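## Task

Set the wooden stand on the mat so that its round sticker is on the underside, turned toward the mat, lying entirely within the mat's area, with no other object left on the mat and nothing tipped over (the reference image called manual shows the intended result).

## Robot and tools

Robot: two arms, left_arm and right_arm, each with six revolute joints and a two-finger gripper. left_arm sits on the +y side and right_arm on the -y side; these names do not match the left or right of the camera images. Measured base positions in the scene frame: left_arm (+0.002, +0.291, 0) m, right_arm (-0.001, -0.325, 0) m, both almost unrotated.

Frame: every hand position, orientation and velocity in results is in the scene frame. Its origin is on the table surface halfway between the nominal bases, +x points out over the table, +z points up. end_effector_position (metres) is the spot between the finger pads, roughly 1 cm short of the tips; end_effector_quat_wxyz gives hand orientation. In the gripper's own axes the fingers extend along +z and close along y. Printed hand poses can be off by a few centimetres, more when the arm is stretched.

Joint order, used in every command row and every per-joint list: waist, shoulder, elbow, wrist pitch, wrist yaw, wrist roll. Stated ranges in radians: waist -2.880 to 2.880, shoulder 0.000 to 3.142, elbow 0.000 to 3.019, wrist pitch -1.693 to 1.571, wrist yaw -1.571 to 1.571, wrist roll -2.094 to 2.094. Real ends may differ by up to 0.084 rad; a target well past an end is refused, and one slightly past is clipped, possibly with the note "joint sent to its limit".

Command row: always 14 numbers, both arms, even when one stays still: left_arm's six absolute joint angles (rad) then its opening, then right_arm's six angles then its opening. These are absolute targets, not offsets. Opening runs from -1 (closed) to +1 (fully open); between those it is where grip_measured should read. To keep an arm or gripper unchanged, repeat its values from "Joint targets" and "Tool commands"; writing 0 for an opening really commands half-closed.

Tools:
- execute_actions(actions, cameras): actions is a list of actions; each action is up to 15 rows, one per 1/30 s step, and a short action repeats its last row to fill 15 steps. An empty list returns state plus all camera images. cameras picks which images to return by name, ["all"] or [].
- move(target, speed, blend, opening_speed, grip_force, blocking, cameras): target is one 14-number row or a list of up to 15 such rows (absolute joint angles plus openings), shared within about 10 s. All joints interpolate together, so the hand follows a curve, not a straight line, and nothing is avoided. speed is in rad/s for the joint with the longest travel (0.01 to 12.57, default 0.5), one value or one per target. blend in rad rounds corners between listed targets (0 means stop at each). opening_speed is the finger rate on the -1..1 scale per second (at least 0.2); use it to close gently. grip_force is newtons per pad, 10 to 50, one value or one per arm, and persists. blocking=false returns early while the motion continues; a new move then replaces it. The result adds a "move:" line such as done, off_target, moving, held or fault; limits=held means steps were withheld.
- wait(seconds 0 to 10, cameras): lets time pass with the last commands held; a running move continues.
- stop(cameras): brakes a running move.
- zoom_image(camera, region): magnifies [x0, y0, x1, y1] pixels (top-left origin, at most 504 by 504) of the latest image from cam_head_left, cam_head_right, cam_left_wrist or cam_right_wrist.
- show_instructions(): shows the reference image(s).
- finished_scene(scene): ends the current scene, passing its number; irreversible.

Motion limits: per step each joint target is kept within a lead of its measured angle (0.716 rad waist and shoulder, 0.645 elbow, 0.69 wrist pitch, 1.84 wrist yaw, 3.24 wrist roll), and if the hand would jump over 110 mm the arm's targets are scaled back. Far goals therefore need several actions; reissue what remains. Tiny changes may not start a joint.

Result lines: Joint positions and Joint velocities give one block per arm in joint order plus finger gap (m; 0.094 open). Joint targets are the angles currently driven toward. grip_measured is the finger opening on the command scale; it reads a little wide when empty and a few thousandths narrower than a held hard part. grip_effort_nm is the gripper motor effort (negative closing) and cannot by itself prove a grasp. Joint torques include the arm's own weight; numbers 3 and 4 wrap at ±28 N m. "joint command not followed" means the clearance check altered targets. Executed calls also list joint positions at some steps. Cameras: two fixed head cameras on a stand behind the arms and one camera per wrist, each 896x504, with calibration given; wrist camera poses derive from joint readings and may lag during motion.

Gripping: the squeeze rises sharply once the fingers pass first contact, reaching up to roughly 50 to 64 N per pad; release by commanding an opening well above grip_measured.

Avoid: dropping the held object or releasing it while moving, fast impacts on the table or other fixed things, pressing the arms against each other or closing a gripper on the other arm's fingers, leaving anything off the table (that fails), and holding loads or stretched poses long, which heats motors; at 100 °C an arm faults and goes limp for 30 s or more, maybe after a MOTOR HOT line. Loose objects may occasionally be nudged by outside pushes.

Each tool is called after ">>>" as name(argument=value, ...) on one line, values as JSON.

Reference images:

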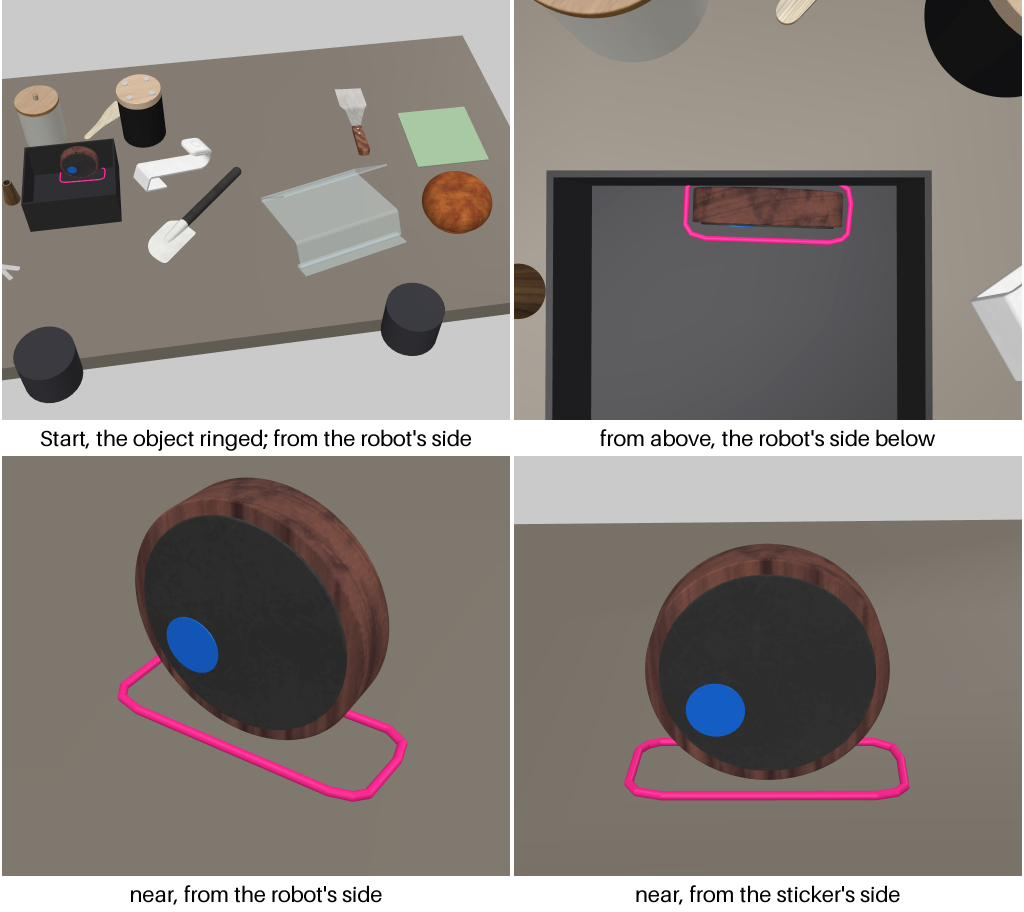

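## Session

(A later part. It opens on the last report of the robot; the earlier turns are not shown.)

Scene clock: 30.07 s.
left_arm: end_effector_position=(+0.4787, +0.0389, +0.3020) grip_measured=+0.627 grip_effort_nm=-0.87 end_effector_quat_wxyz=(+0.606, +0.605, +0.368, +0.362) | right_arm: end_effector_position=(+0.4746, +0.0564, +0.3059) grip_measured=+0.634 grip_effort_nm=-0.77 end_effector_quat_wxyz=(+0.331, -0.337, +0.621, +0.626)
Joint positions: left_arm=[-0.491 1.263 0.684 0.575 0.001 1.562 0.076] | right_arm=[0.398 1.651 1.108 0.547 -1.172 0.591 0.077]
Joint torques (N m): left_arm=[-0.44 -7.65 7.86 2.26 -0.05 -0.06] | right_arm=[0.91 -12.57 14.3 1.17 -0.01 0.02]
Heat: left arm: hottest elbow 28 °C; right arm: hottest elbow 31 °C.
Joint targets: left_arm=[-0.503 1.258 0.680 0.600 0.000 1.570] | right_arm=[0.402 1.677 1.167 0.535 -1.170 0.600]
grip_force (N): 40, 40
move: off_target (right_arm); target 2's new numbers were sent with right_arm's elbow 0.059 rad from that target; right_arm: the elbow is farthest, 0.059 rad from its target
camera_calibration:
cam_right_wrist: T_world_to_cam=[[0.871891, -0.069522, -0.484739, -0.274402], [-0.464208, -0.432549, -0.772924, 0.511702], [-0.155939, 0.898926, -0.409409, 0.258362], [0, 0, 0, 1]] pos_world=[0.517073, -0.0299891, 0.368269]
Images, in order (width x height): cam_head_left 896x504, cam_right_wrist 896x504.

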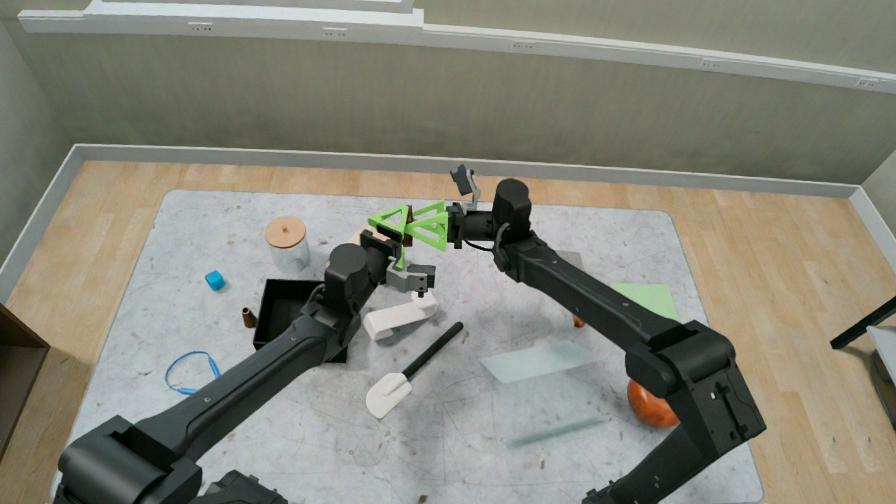

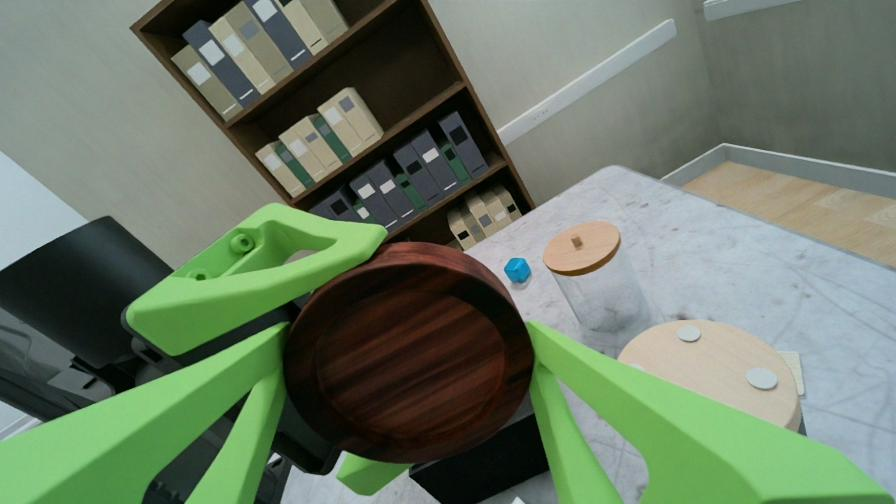

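>>> move(target=[[-0.503,1.258,0.68,0.60,0,1.57,1,0.402,1.677,1.167,0.535,-1.170,0.6,0.1],[-0.49,0.90,0.45,0.442,0,1.57,1,0.402,1.677,1.167,0.535,-1.170,0.6,0.1],[0,0.90,0.5,0.2,0,1.57,1,0.402,1.677,1.167,0.535,-1.170,0.6,0.1]], speed=[0.3,0.4,0.8], blend=[0,0.04,0], cameras=["cam_left_wrist","cam_right_wrist","cam_head_right"])

Scene clock: 32.80 s.
left_arm: end_effector_position=(+0.4291, +0.2924, +0.2471) grip_measured=+0.999 grip_effort_nm=0.05 end_effector_quat_wxyz=(+0.438, +0.552, +0.559, +0.437) | right_arm: end_effector_position=(+0.4750, +0.0565, +0.3044) grip_measured=+0.633 grip_effort_nm=-0.82 end_effector_quat_wxyz=(+0.330, -0.336, +0.622, +0.626)
Joint positions: left_arm=[-0.002 0.906 0.459 0.21 0 1.563 0.094] | right_arm=[0.398 1.653 1.108 0.547 -1.172 0.592 0.077]
Joint torques (N m): left_arm=[0.26 -3.49 11.58 0.98 0.03 -0.05] | right_arm=[0.79 -12.81 14.31 1.14 -0.01 0.02]
Heat: left arm: hottest elbow 29 °C; right arm: hottest elbow 31 °C.
Joint targets: left_arm=[0.000 0.900 0.500 0.200 0.000 1.570] | right_arm=[0.402 1.677 1.167 0.535 -1.170 0.600]
grip_force (N): 40, 40
move: off_target (left_arm, right_arm); left_arm: the elbow is farthest, 0.041 rad from its target; right_arm: the elbow is farthest, 0.059 rad from its target
camera_calibration:
cam_left_wrist: T_world_to_cam=[[-0.315401, -0.0747307, -0.946011, 0.382269], [-0.405941, 0.911703, 0.0633203, -0.0734997], [0.85775, 0.403996, -0.317888, -0.303001], [0, 0, 0, 1]] pos_world=[0.35063, 0.217988, 0.269965]
cam_right_wrist: T_world_to_cam=[[0.870481, -0.0700653, -0.48719, -0.274065], [-0.466447, -0.433419, -0.771087, 0.511329], [-0.157131, 0.898465, -0.409965, 0.258339], [0, 0, 0, 1]] pos_world=[0.517669, -0.0296908, 0.366667]
Images, in order (width x height): cam_head_right 896x504, cam_left_wrist 896x504, cam_right_wrist 896x504.

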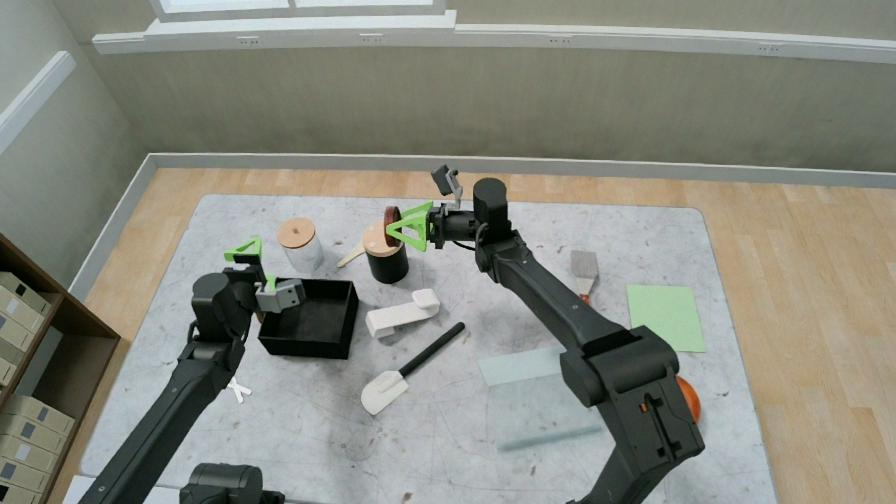

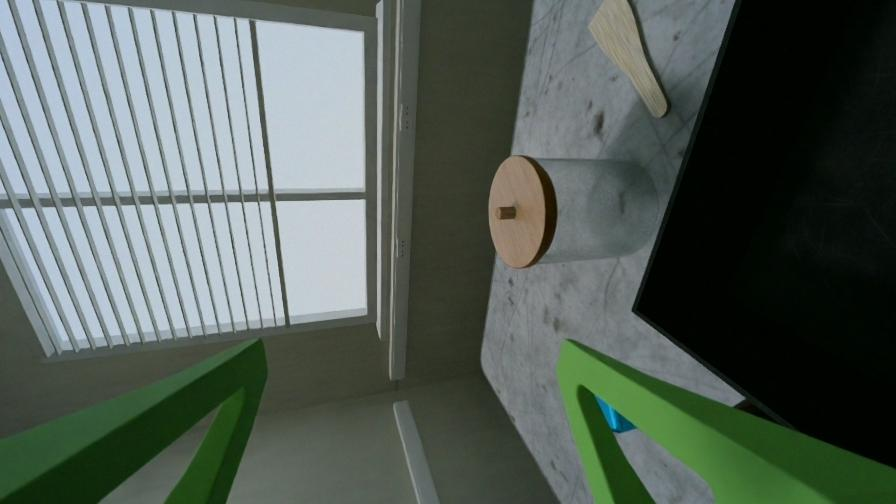

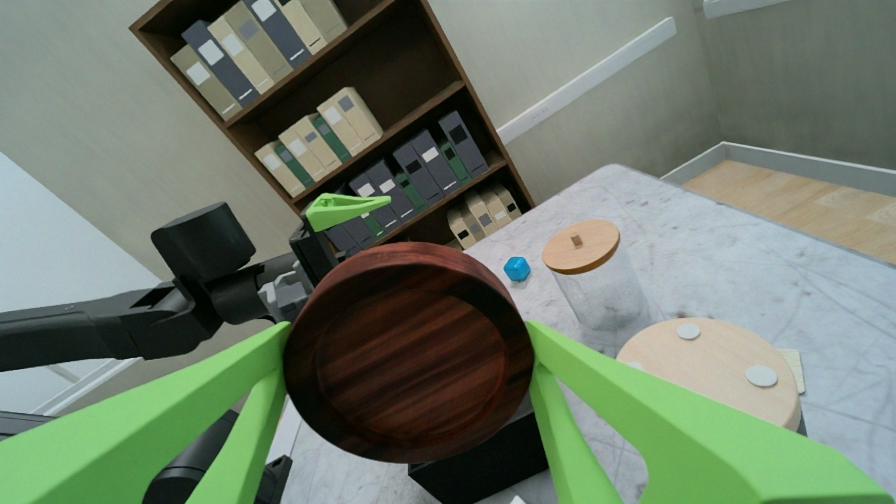

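>>> move(target=[[0,0.90,0.5,0.2,0,1.57,1,-0.405,1.698,1.72,-1.57,0,0,0.1],[0,0.90,0.5,0.2,0,1.57,1,-0.405,1.726,1.50,-1.341,0,0,0.1]], speed=[0.9,0.6], blend=[0.05,0], cameras=["cam_right_wrist","cam_head_left"])

Scene clock: 36.43 s.
left_arm: end_effector_position=(+0.4291, +0.2924, +0.2471) grip_measured=+0.999 grip_effort_nm=0.05 end_effector_quat_wxyz=(+0.438, +0.552, +0.559, +0.437) | right_arm: end_effector_position=(+0.4759, -0.5261, +0.1611) grip_measured=+0.633 grip_effort_nm=-0.82 end_effector_quat_wxyz=(-0.003, +0.202, +0.979, +0.001)
Joint positions: left_arm=[-0.002 0.906 0.459 0.21 0 1.563 0.094] | right_arm=[-0.41 1.725 1.501 -1.353 -0.002 0.009 0.077]
Joint torques (N m): left_arm=[0.5 -3.72 11.67 0.95 0.02 -0.02] | right_arm=[1.03 -15.38 9.39 0.92 -0.02 -0.09]
Heat: left arm: hottest elbow 29 °C; right arm: hottest elbow 32 °C.
Joint targets: left_arm=[0.000 0.900 0.500 0.200 0.000 1.570] | right_arm=[-0.405 1.726 1.500 -1.341 0.000 0.000]
grip_force (N): 40, 40
move: off_target (left_arm); left_arm: the elbow is farthest, 0.041 rad from its target
camera_calibration:
cam_right_wrist: T_world_to_cam=[[-0.320651, -0.943967, 0.0781611, -0.369429], [-0.840931, 0.321682, 0.435149, 0.529887], [-0.43591, 0.073803, -0.896959, 0.500591], [0, 0, 0, 1]] pos_world=[0.545353, -0.556129, 0.247305]
Images, in order (width x height): cam_head_left 896x504, cam_right_wrist 896x504.

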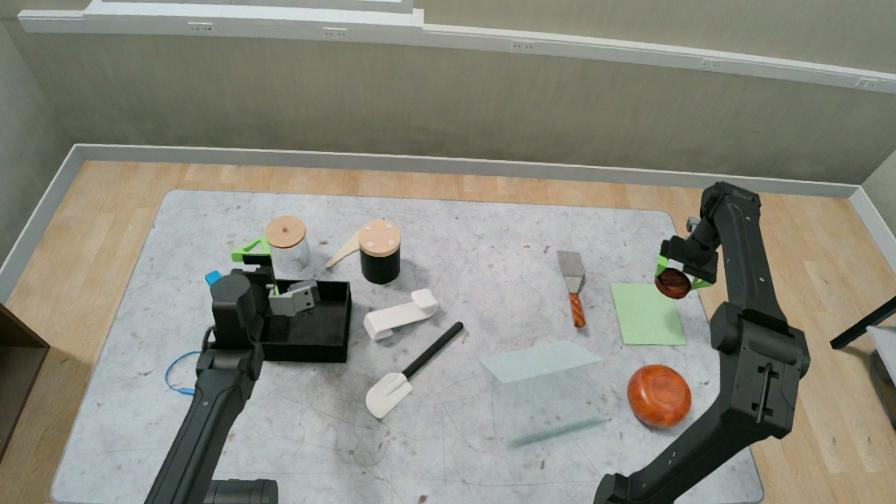

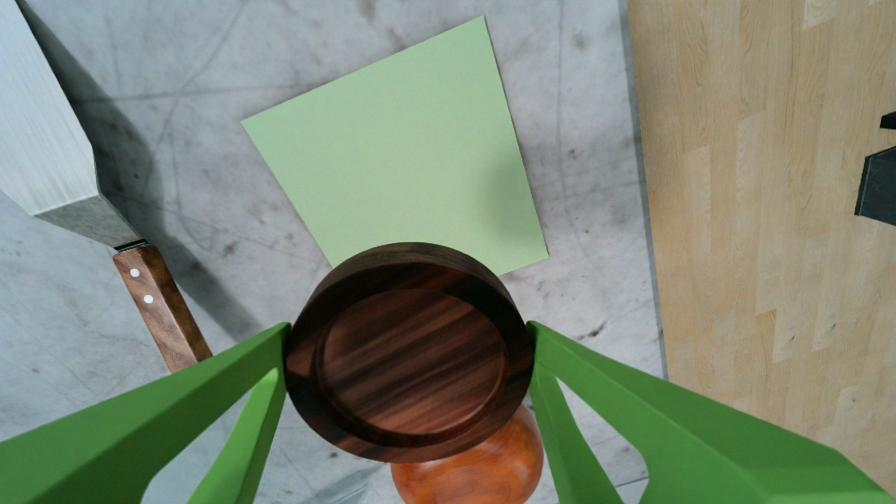

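>>> move(target=[0,0.90,0.48,0.2,0,1.57,1,-0.405,1.848,1.326,-1.052,0,0,0.1], speed=0.35, cameras=["cam_right_wrist","cam_head_left"])

>>> zoom_image(camera="cam_head_left", region=[580, 210, 740, 370])

Scene clock: 38.00 s.
left_arm: end_effector_position=(+0.4291, +0.2924, +0.2471) grip_measured=+0.999 grip_effort_nm=0.05 end_effector_quat_wxyz=(+0.438, +0.552, +0.559, +0.437) | right_arm: end_effector_position=(+0.4791, -0.5275, +0.0465) grip_measured=+0.633 grip_effort_nm=-0.82 end_effector_quat_wxyz=(+0.002, +0.202, +0.979, +0.000)
Joint positions: left_arm=[-0.002 0.906 0.459 0.21 0 1.563 0.094] | right_arm=[-0.41 1.834 1.331 -1.065 -0.002 0.009 0.077]
Joint torques (N m): left_arm=[0.62 -3.6 10.14 0.94 0.02 -0.04] | right_arm=[1.03 -15.03 8.05 0.94 -0.01 -0.09]
Heat: left arm: hottest elbow 30 °C; right arm: hottest elbow 32 °C.
Joint targets: left_arm=[0.000 0.900 0.480 0.200 0.000 1.570] | right_arm=[-0.405 1.848 1.326 -1.052 0.000 0.000]
grip_force (N): 40, 40
move: done
camera_calibration:
cam_right_wrist: T_world_to_cam=[[-0.321401, -0.94365, 0.0789014, -0.360244], [-0.845007, 0.323412, 0.425873, 0.586138], [-0.427393, 0.0702036, -0.901336, 0.393409], [0, 0, 0, 1]] pos_world=[0.547648, -0.557127, 0.133397]
Images, in order (width x height): cam_head_left 896x504, cam_right_wrist 896x504.

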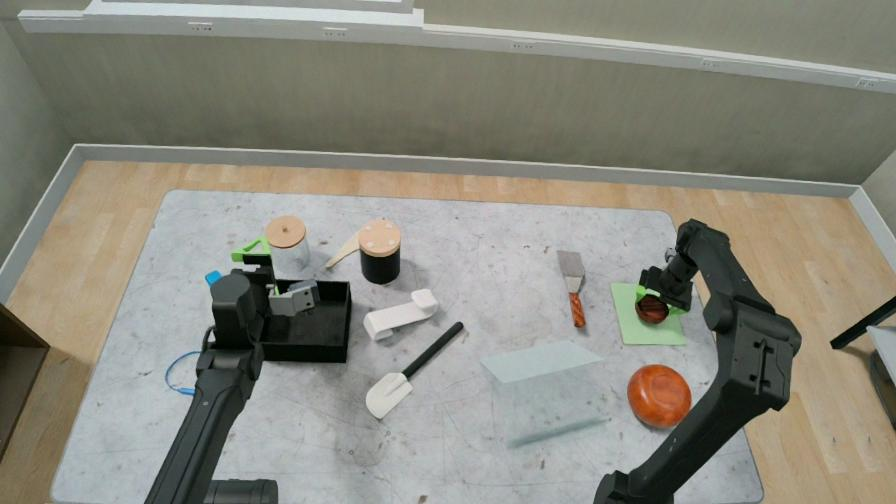

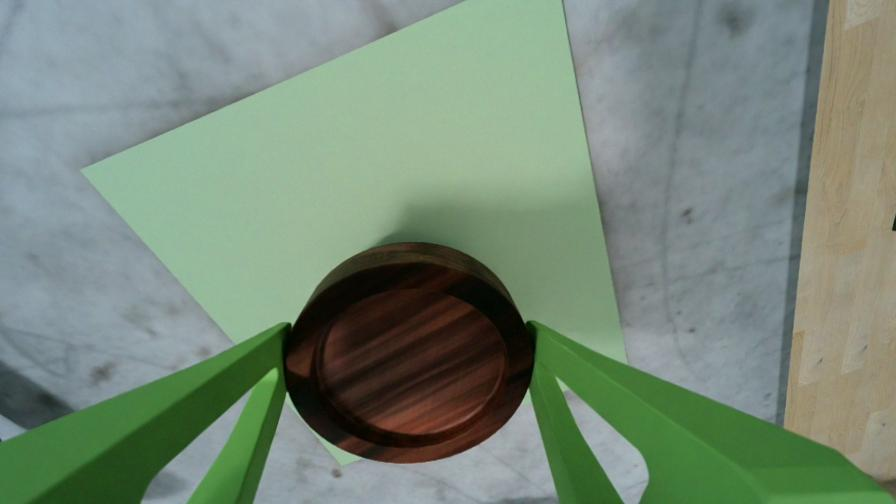

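Scaled by 3.150.

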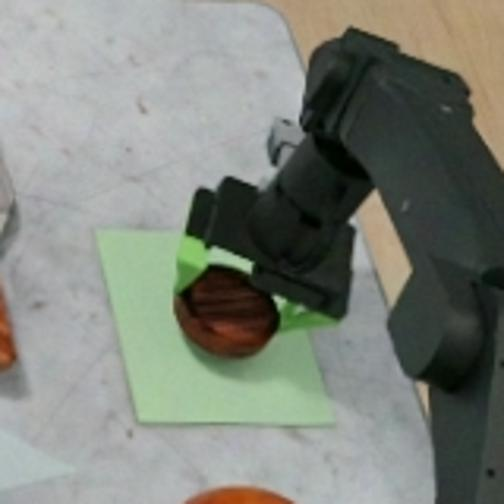

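>>> move(target=[0,0.90,0.48,0.2,0,1.57,1,-0.405,1.870,1.304,-1.014,0,0,0.1], speed=0.1)

>>> move(target=[0,0.90,0.48,0.2,0,1.57,1,-0.405,1.886,1.292,-0.99,0,0,0.1], speed=0.06, cameras=["cam_right_wrist","cam_head_left"])

>>> zoom_image(camera="cam_head_left", region=[580, 210, 740, 370])

Scene clock: 39.17 s.
left_arm: end_effector_position=(+0.4291, +0.2924, +0.2471) grip_measured=+0.999 grip_effort_nm=0.05 end_effector_quat_wxyz=(+0.438, +0.552, +0.559, +0.437) | right_arm: end_effector_position=(+0.4792, -0.5275, +0.0335) grip_measured=+0.633 grip_effort_nm=-0.82 end_effector_quat_wxyz=(+0.005, +0.202, +0.979, +0.000)
Joint positions: left_arm=[-0.002 0.906 0.459 0.21 0 1.563 0.094] | right_arm=[-0.41 1.848 1.313 -1.027 -0.002 0.009 0.077]
Joint torques (N m): left_arm=[0.62 -3.78 10.22 0.92 0.02 -0.05] | right_arm=[0.97 -14.51 7.61 0.98 -0.01 -0.08]
Heat: left arm: hottest elbow 30 °C; right arm: hottest elbow 32 °C.
Joint targets: left_arm=[0.000 0.900 0.480 0.200 0.000 1.570] | right_arm=[-0.405 1.870 1.304 -1.014 0.000 0.000]
grip_force (N): 40, 40
move: done

Scene clock: 39.87 s.
left_arm: end_effector_position=(+0.4291, +0.2924, +0.2471) grip_measured=+0.999 grip_effort_nm=0.05 end_effector_quat_wxyz=(+0.438, +0.552, +0.559, +0.437) | right_arm: end_effector_position=(+0.4798, -0.5278, +0.0261) grip_measured=+0.633 grip_effort_nm=-0.82 end_effector_quat_wxyz=(+0.007, +0.202, +0.979, +0.000)
Joint positions: left_arm=[-0.002 0.906 0.459 0.21 0 1.563 0.094] | right_arm=[-0.41 1.857 1.304 -1.005 -0.002 0.008 0.077]
Joint torques (N m): left_arm=[0.32 -3.84 10.13 0.92 0.03 -0.03] | right_arm=[0.97 -14.33 7.3 1.07 -0.01 -0.07]
Heat: left arm: hottest elbow 30 °C; right arm: hottest elbow 32 °C.
Joint targets: left_arm=[0.000 0.900 0.480 0.200 0.000 1.570] | right_arm=[-0.405 1.886 1.292 -0.990 0.000 0.000]
grip_force (N): 40, 40
move: done
camera_calibration:
cam_right_wrist: T_world_to_cam=[[-0.321665, -0.943503, 0.0795853, -0.358453], [-0.849042, 0.324621, 0.416831, 0.598365], [-0.419117, 0.066509, -0.905493, 0.369609], [0, 0, 0, 1]] pos_world=[0.547644, -0.557026, 0.113789]
Images, in order (width x height): cam_head_left 896x504, cam_right_wrist 896x504.

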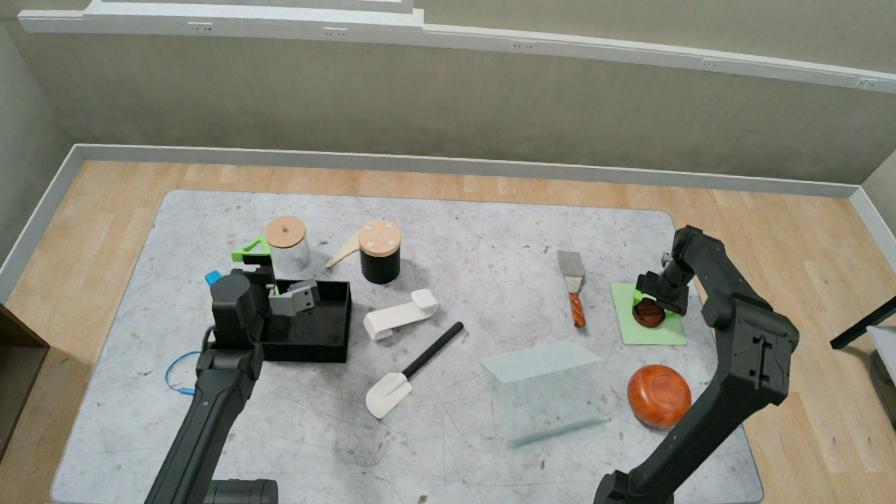

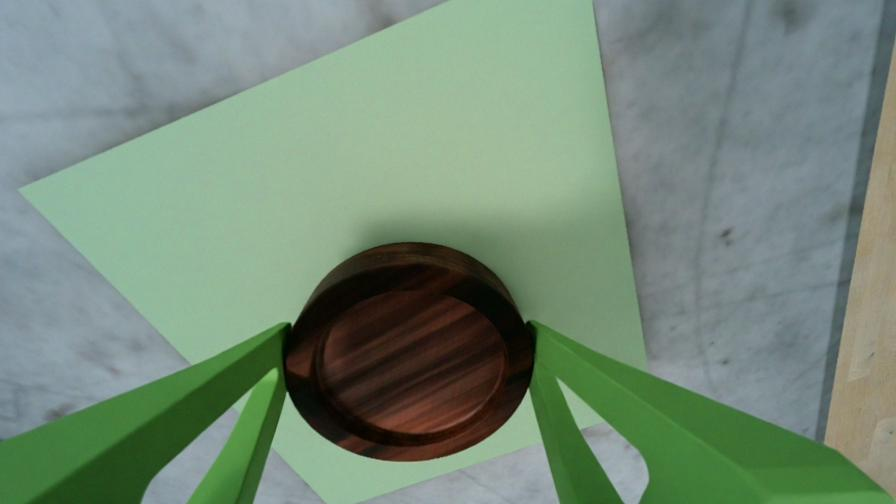

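Scaled by 3.150.

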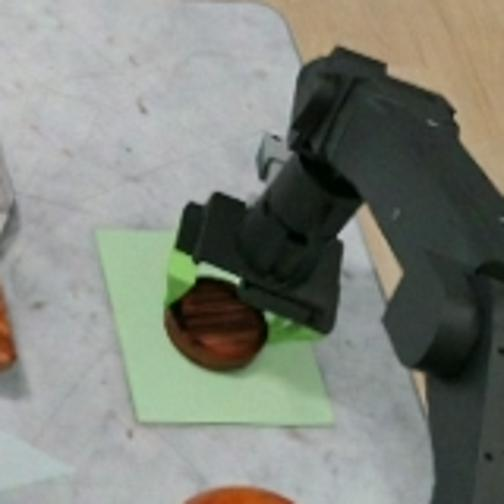

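>>> move(target=[0,0.90,0.48,0.2,0,1.57,1,-0.405,1.896,1.282,-0.97,0,0,0.1], speed=0.05)

>>> move(target=[0,0.90,0.48,0.2,0,1.57,1,-0.405,1.906,1.272,-0.95,0,0,0.1], speed=0.05, cameras=["cam_right_wrist","cam_head_left"])

>>> zoom_image(camera="cam_head_left", region=[580, 210, 740, 370])

Scene clock: 40.77 s.
left_arm: end_effector_position=(+0.4291, +0.2924, +0.2471) grip_measured=+0.999 grip_effort_nm=0.05 end_effector_quat_wxyz=(+0.438, +0.552, +0.559, +0.437) | right_arm: end_effector_position=(+0.4822, -0.5288, +0.0253) grip_measured=+0.633 grip_effort_nm=-0.82 end_effector_quat_wxyz=(+0.013, +0.202, +0.979, -0.002)
Joint positions: left_arm=[-0.002 0.906 0.459 0.21 0 1.563 0.094] | right_arm=[-0.41 1.857 1.301 -0.989 -0.002 0.008 0.077]
Joint torques (N m): left_arm=[0.32 -3.49 10.17 0.85 0.03 -0.03] | right_arm=[0.97 -13.39 6.69 1.26 -0.01 -0.07]
Heat: left arm: hottest elbow 30 °C; right arm: hottest elbow 32 °C.
Joint targets: left_arm=[0.000 0.900 0.480 0.200 0.000 1.570] | right_arm=[-0.405 1.896 1.282 -0.970 0.000 0.000]
grip_force (N): 40, 40
move: off_target (right_arm); right_arm: the shoulder is farthest, 0.039 rad from its target

Scene clock: 41.50 s.
left_arm: end_effector_position=(+0.4291, +0.2924, +0.2471) grip_measured=+0.999 grip_effort_nm=0.05 end_effector_quat_wxyz=(+0.438, +0.552, +0.559, +0.437) | right_arm: end_effector_position=(+0.4853, -0.5301, +0.0246) grip_measured=+0.633 grip_effort_nm=-0.82 end_effector_quat_wxyz=(+0.021, +0.201, +0.979, -0.003)
Joint positions: left_arm=[-0.002 0.906 0.459 0.21 0 1.563 0.094] | right_arm=[-0.41 1.857 1.299 -0.971 -0.002 0.007 0.077]
Joint torques (N m): left_arm=[0.38 -3.43 10.13 0.92 0.03 -0.06] | right_arm=[0.91 -12.69 6.11 1.37 -0.01 -0.07]
Heat: left arm: hottest elbow 30 °C; right arm: hottest elbow 32 °C.
Joint targets: left_arm=[0.000 0.900 0.480 0.200 0.000 1.570] | right_arm=[-0.405 1.906 1.272 -0.950 0.000 0.000]
grip_force (N): 40, 40
move: off_target (right_arm); right_arm: the shoulder is farthest, 0.049 rad from its target
camera_calibration:
cam_right_wrist: T_world_to_cam=[[-0.322753, -0.94296, 0.0815867, -0.358023], [-0.860047, 0.328175, 0.390667, 0.612291], [-0.395158, 0.0559206, -0.916909, 0.35375], [0, 0, 0, 1]] pos_world=[0.550833, -0.558322, 0.114365]
Images, in order (width x height): cam_head_left 896x504, cam_right_wrist 896x504.

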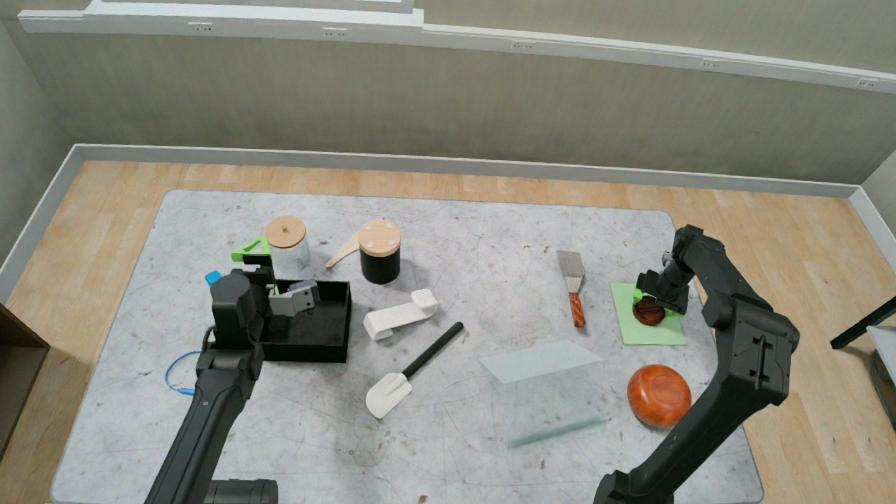

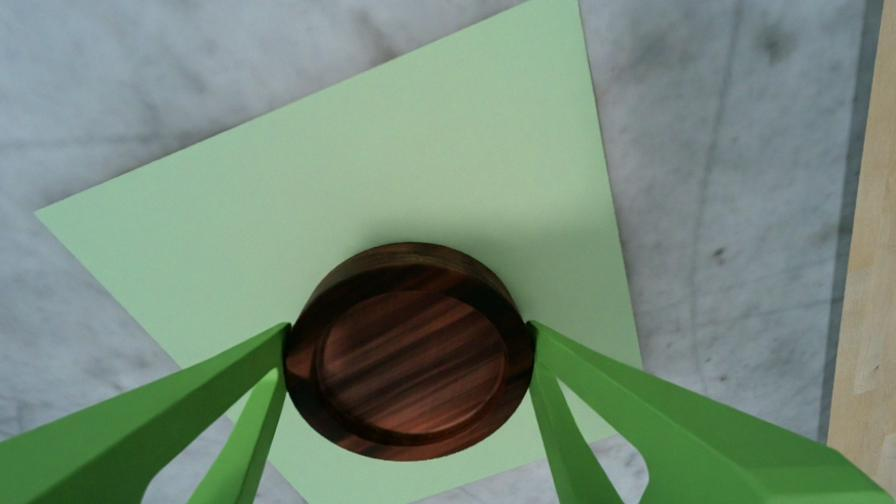

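Scaled by 3.150.

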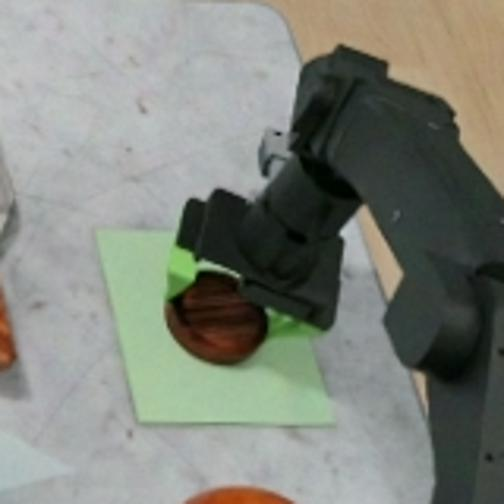

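>>> move(target=[[0,0.90,0.48,0.2,0,1.57,1,-0.405,1.883,1.292,-0.995,0,0,0.1],[0,0.90,0.48,0.2,0,1.57,1,-0.405,1.883,1.292,-0.995,0,0,1],[0,0.90,0.48,0.2,0,1.57,1,-0.405,1.78,1.45,-1.22,0,0,1]], speed=[0.15,0.3,0.4], cameras=["cam_right_wrist","cam_head_left"])

Scene clock: 43.93 s.
left_arm: end_effector_position=(+0.4291, +0.2924, +0.2471) grip_measured=+0.999 grip_effort_nm=0.05 end_effector_quat_wxyz=(+0.438, +0.552, +0.559, +0.437) | right_arm: end_effector_position=(+0.4782, -0.5271, +0.1019) grip_measured=+0.999 grip_effort_nm=0.11 end_effector_quat_wxyz=(-0.003, +0.201, +0.980, +0.001)
Joint positions: left_arm=[-0.002 0.906 0.459 0.21 0 1.563 0.094] | right_arm=[-0.41 1.776 1.408 -1.209 -0.002 0.007 0.094]
Joint torques (N m): left_arm=[0.26 -3.72 10.14 0.94 0.01 -0.05] | right_arm=[0.97 -15.62 12.46 -0.12 -0.01 -0.07]
Heat: left arm: hottest elbow 30 °C; right arm: hottest elbow 32 °C.
Joint targets: left_arm=[0.000 0.900 0.480 0.200 0.000 1.570] | right_arm=[-0.405 1.780 1.450 -1.220 0.000 0.000]
grip_force (N): 40, 40
move: off_target (right_arm); right_arm: the elbow is farthest, 0.042 rad from its target
camera_calibration:
cam_right_wrist: T_world_to_cam=[[-0.31925, -0.944432, 0.0782766, -0.365972], [-0.84188, 0.320566, 0.434138, 0.557918], [-0.435107, 0.0726989, -0.897439, 0.447685], [0, 0, 0, 1]] pos_world=[0.547654, -0.557031, 0.188204]
Images, in order (width x height): cam_head_left 896x504, cam_right_wrist 896x504.

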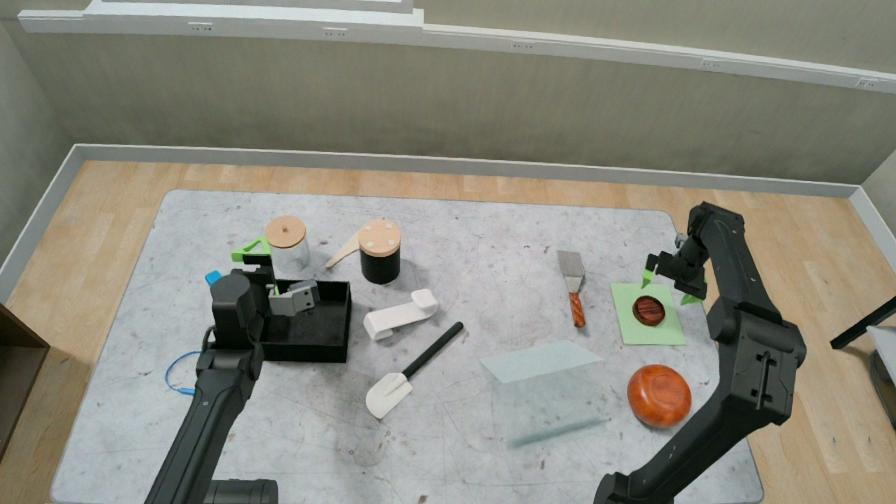

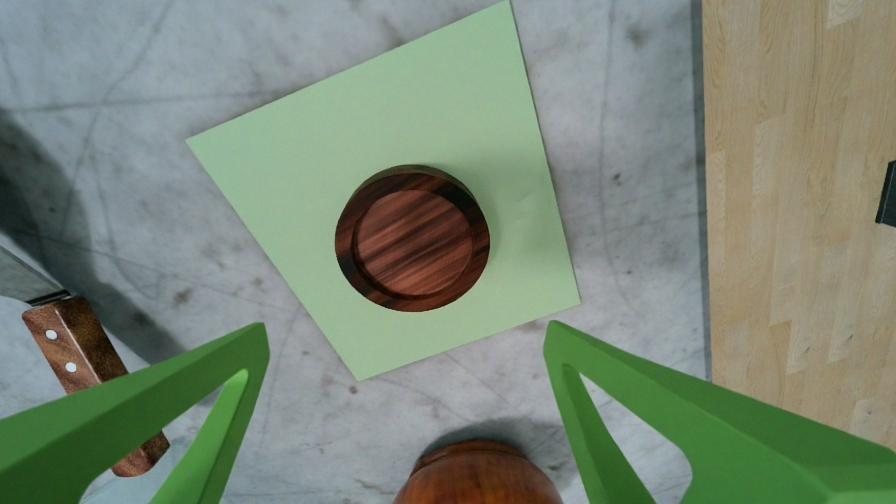

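>>> finished_scene(scene=2)

The scene is finished: the task was done.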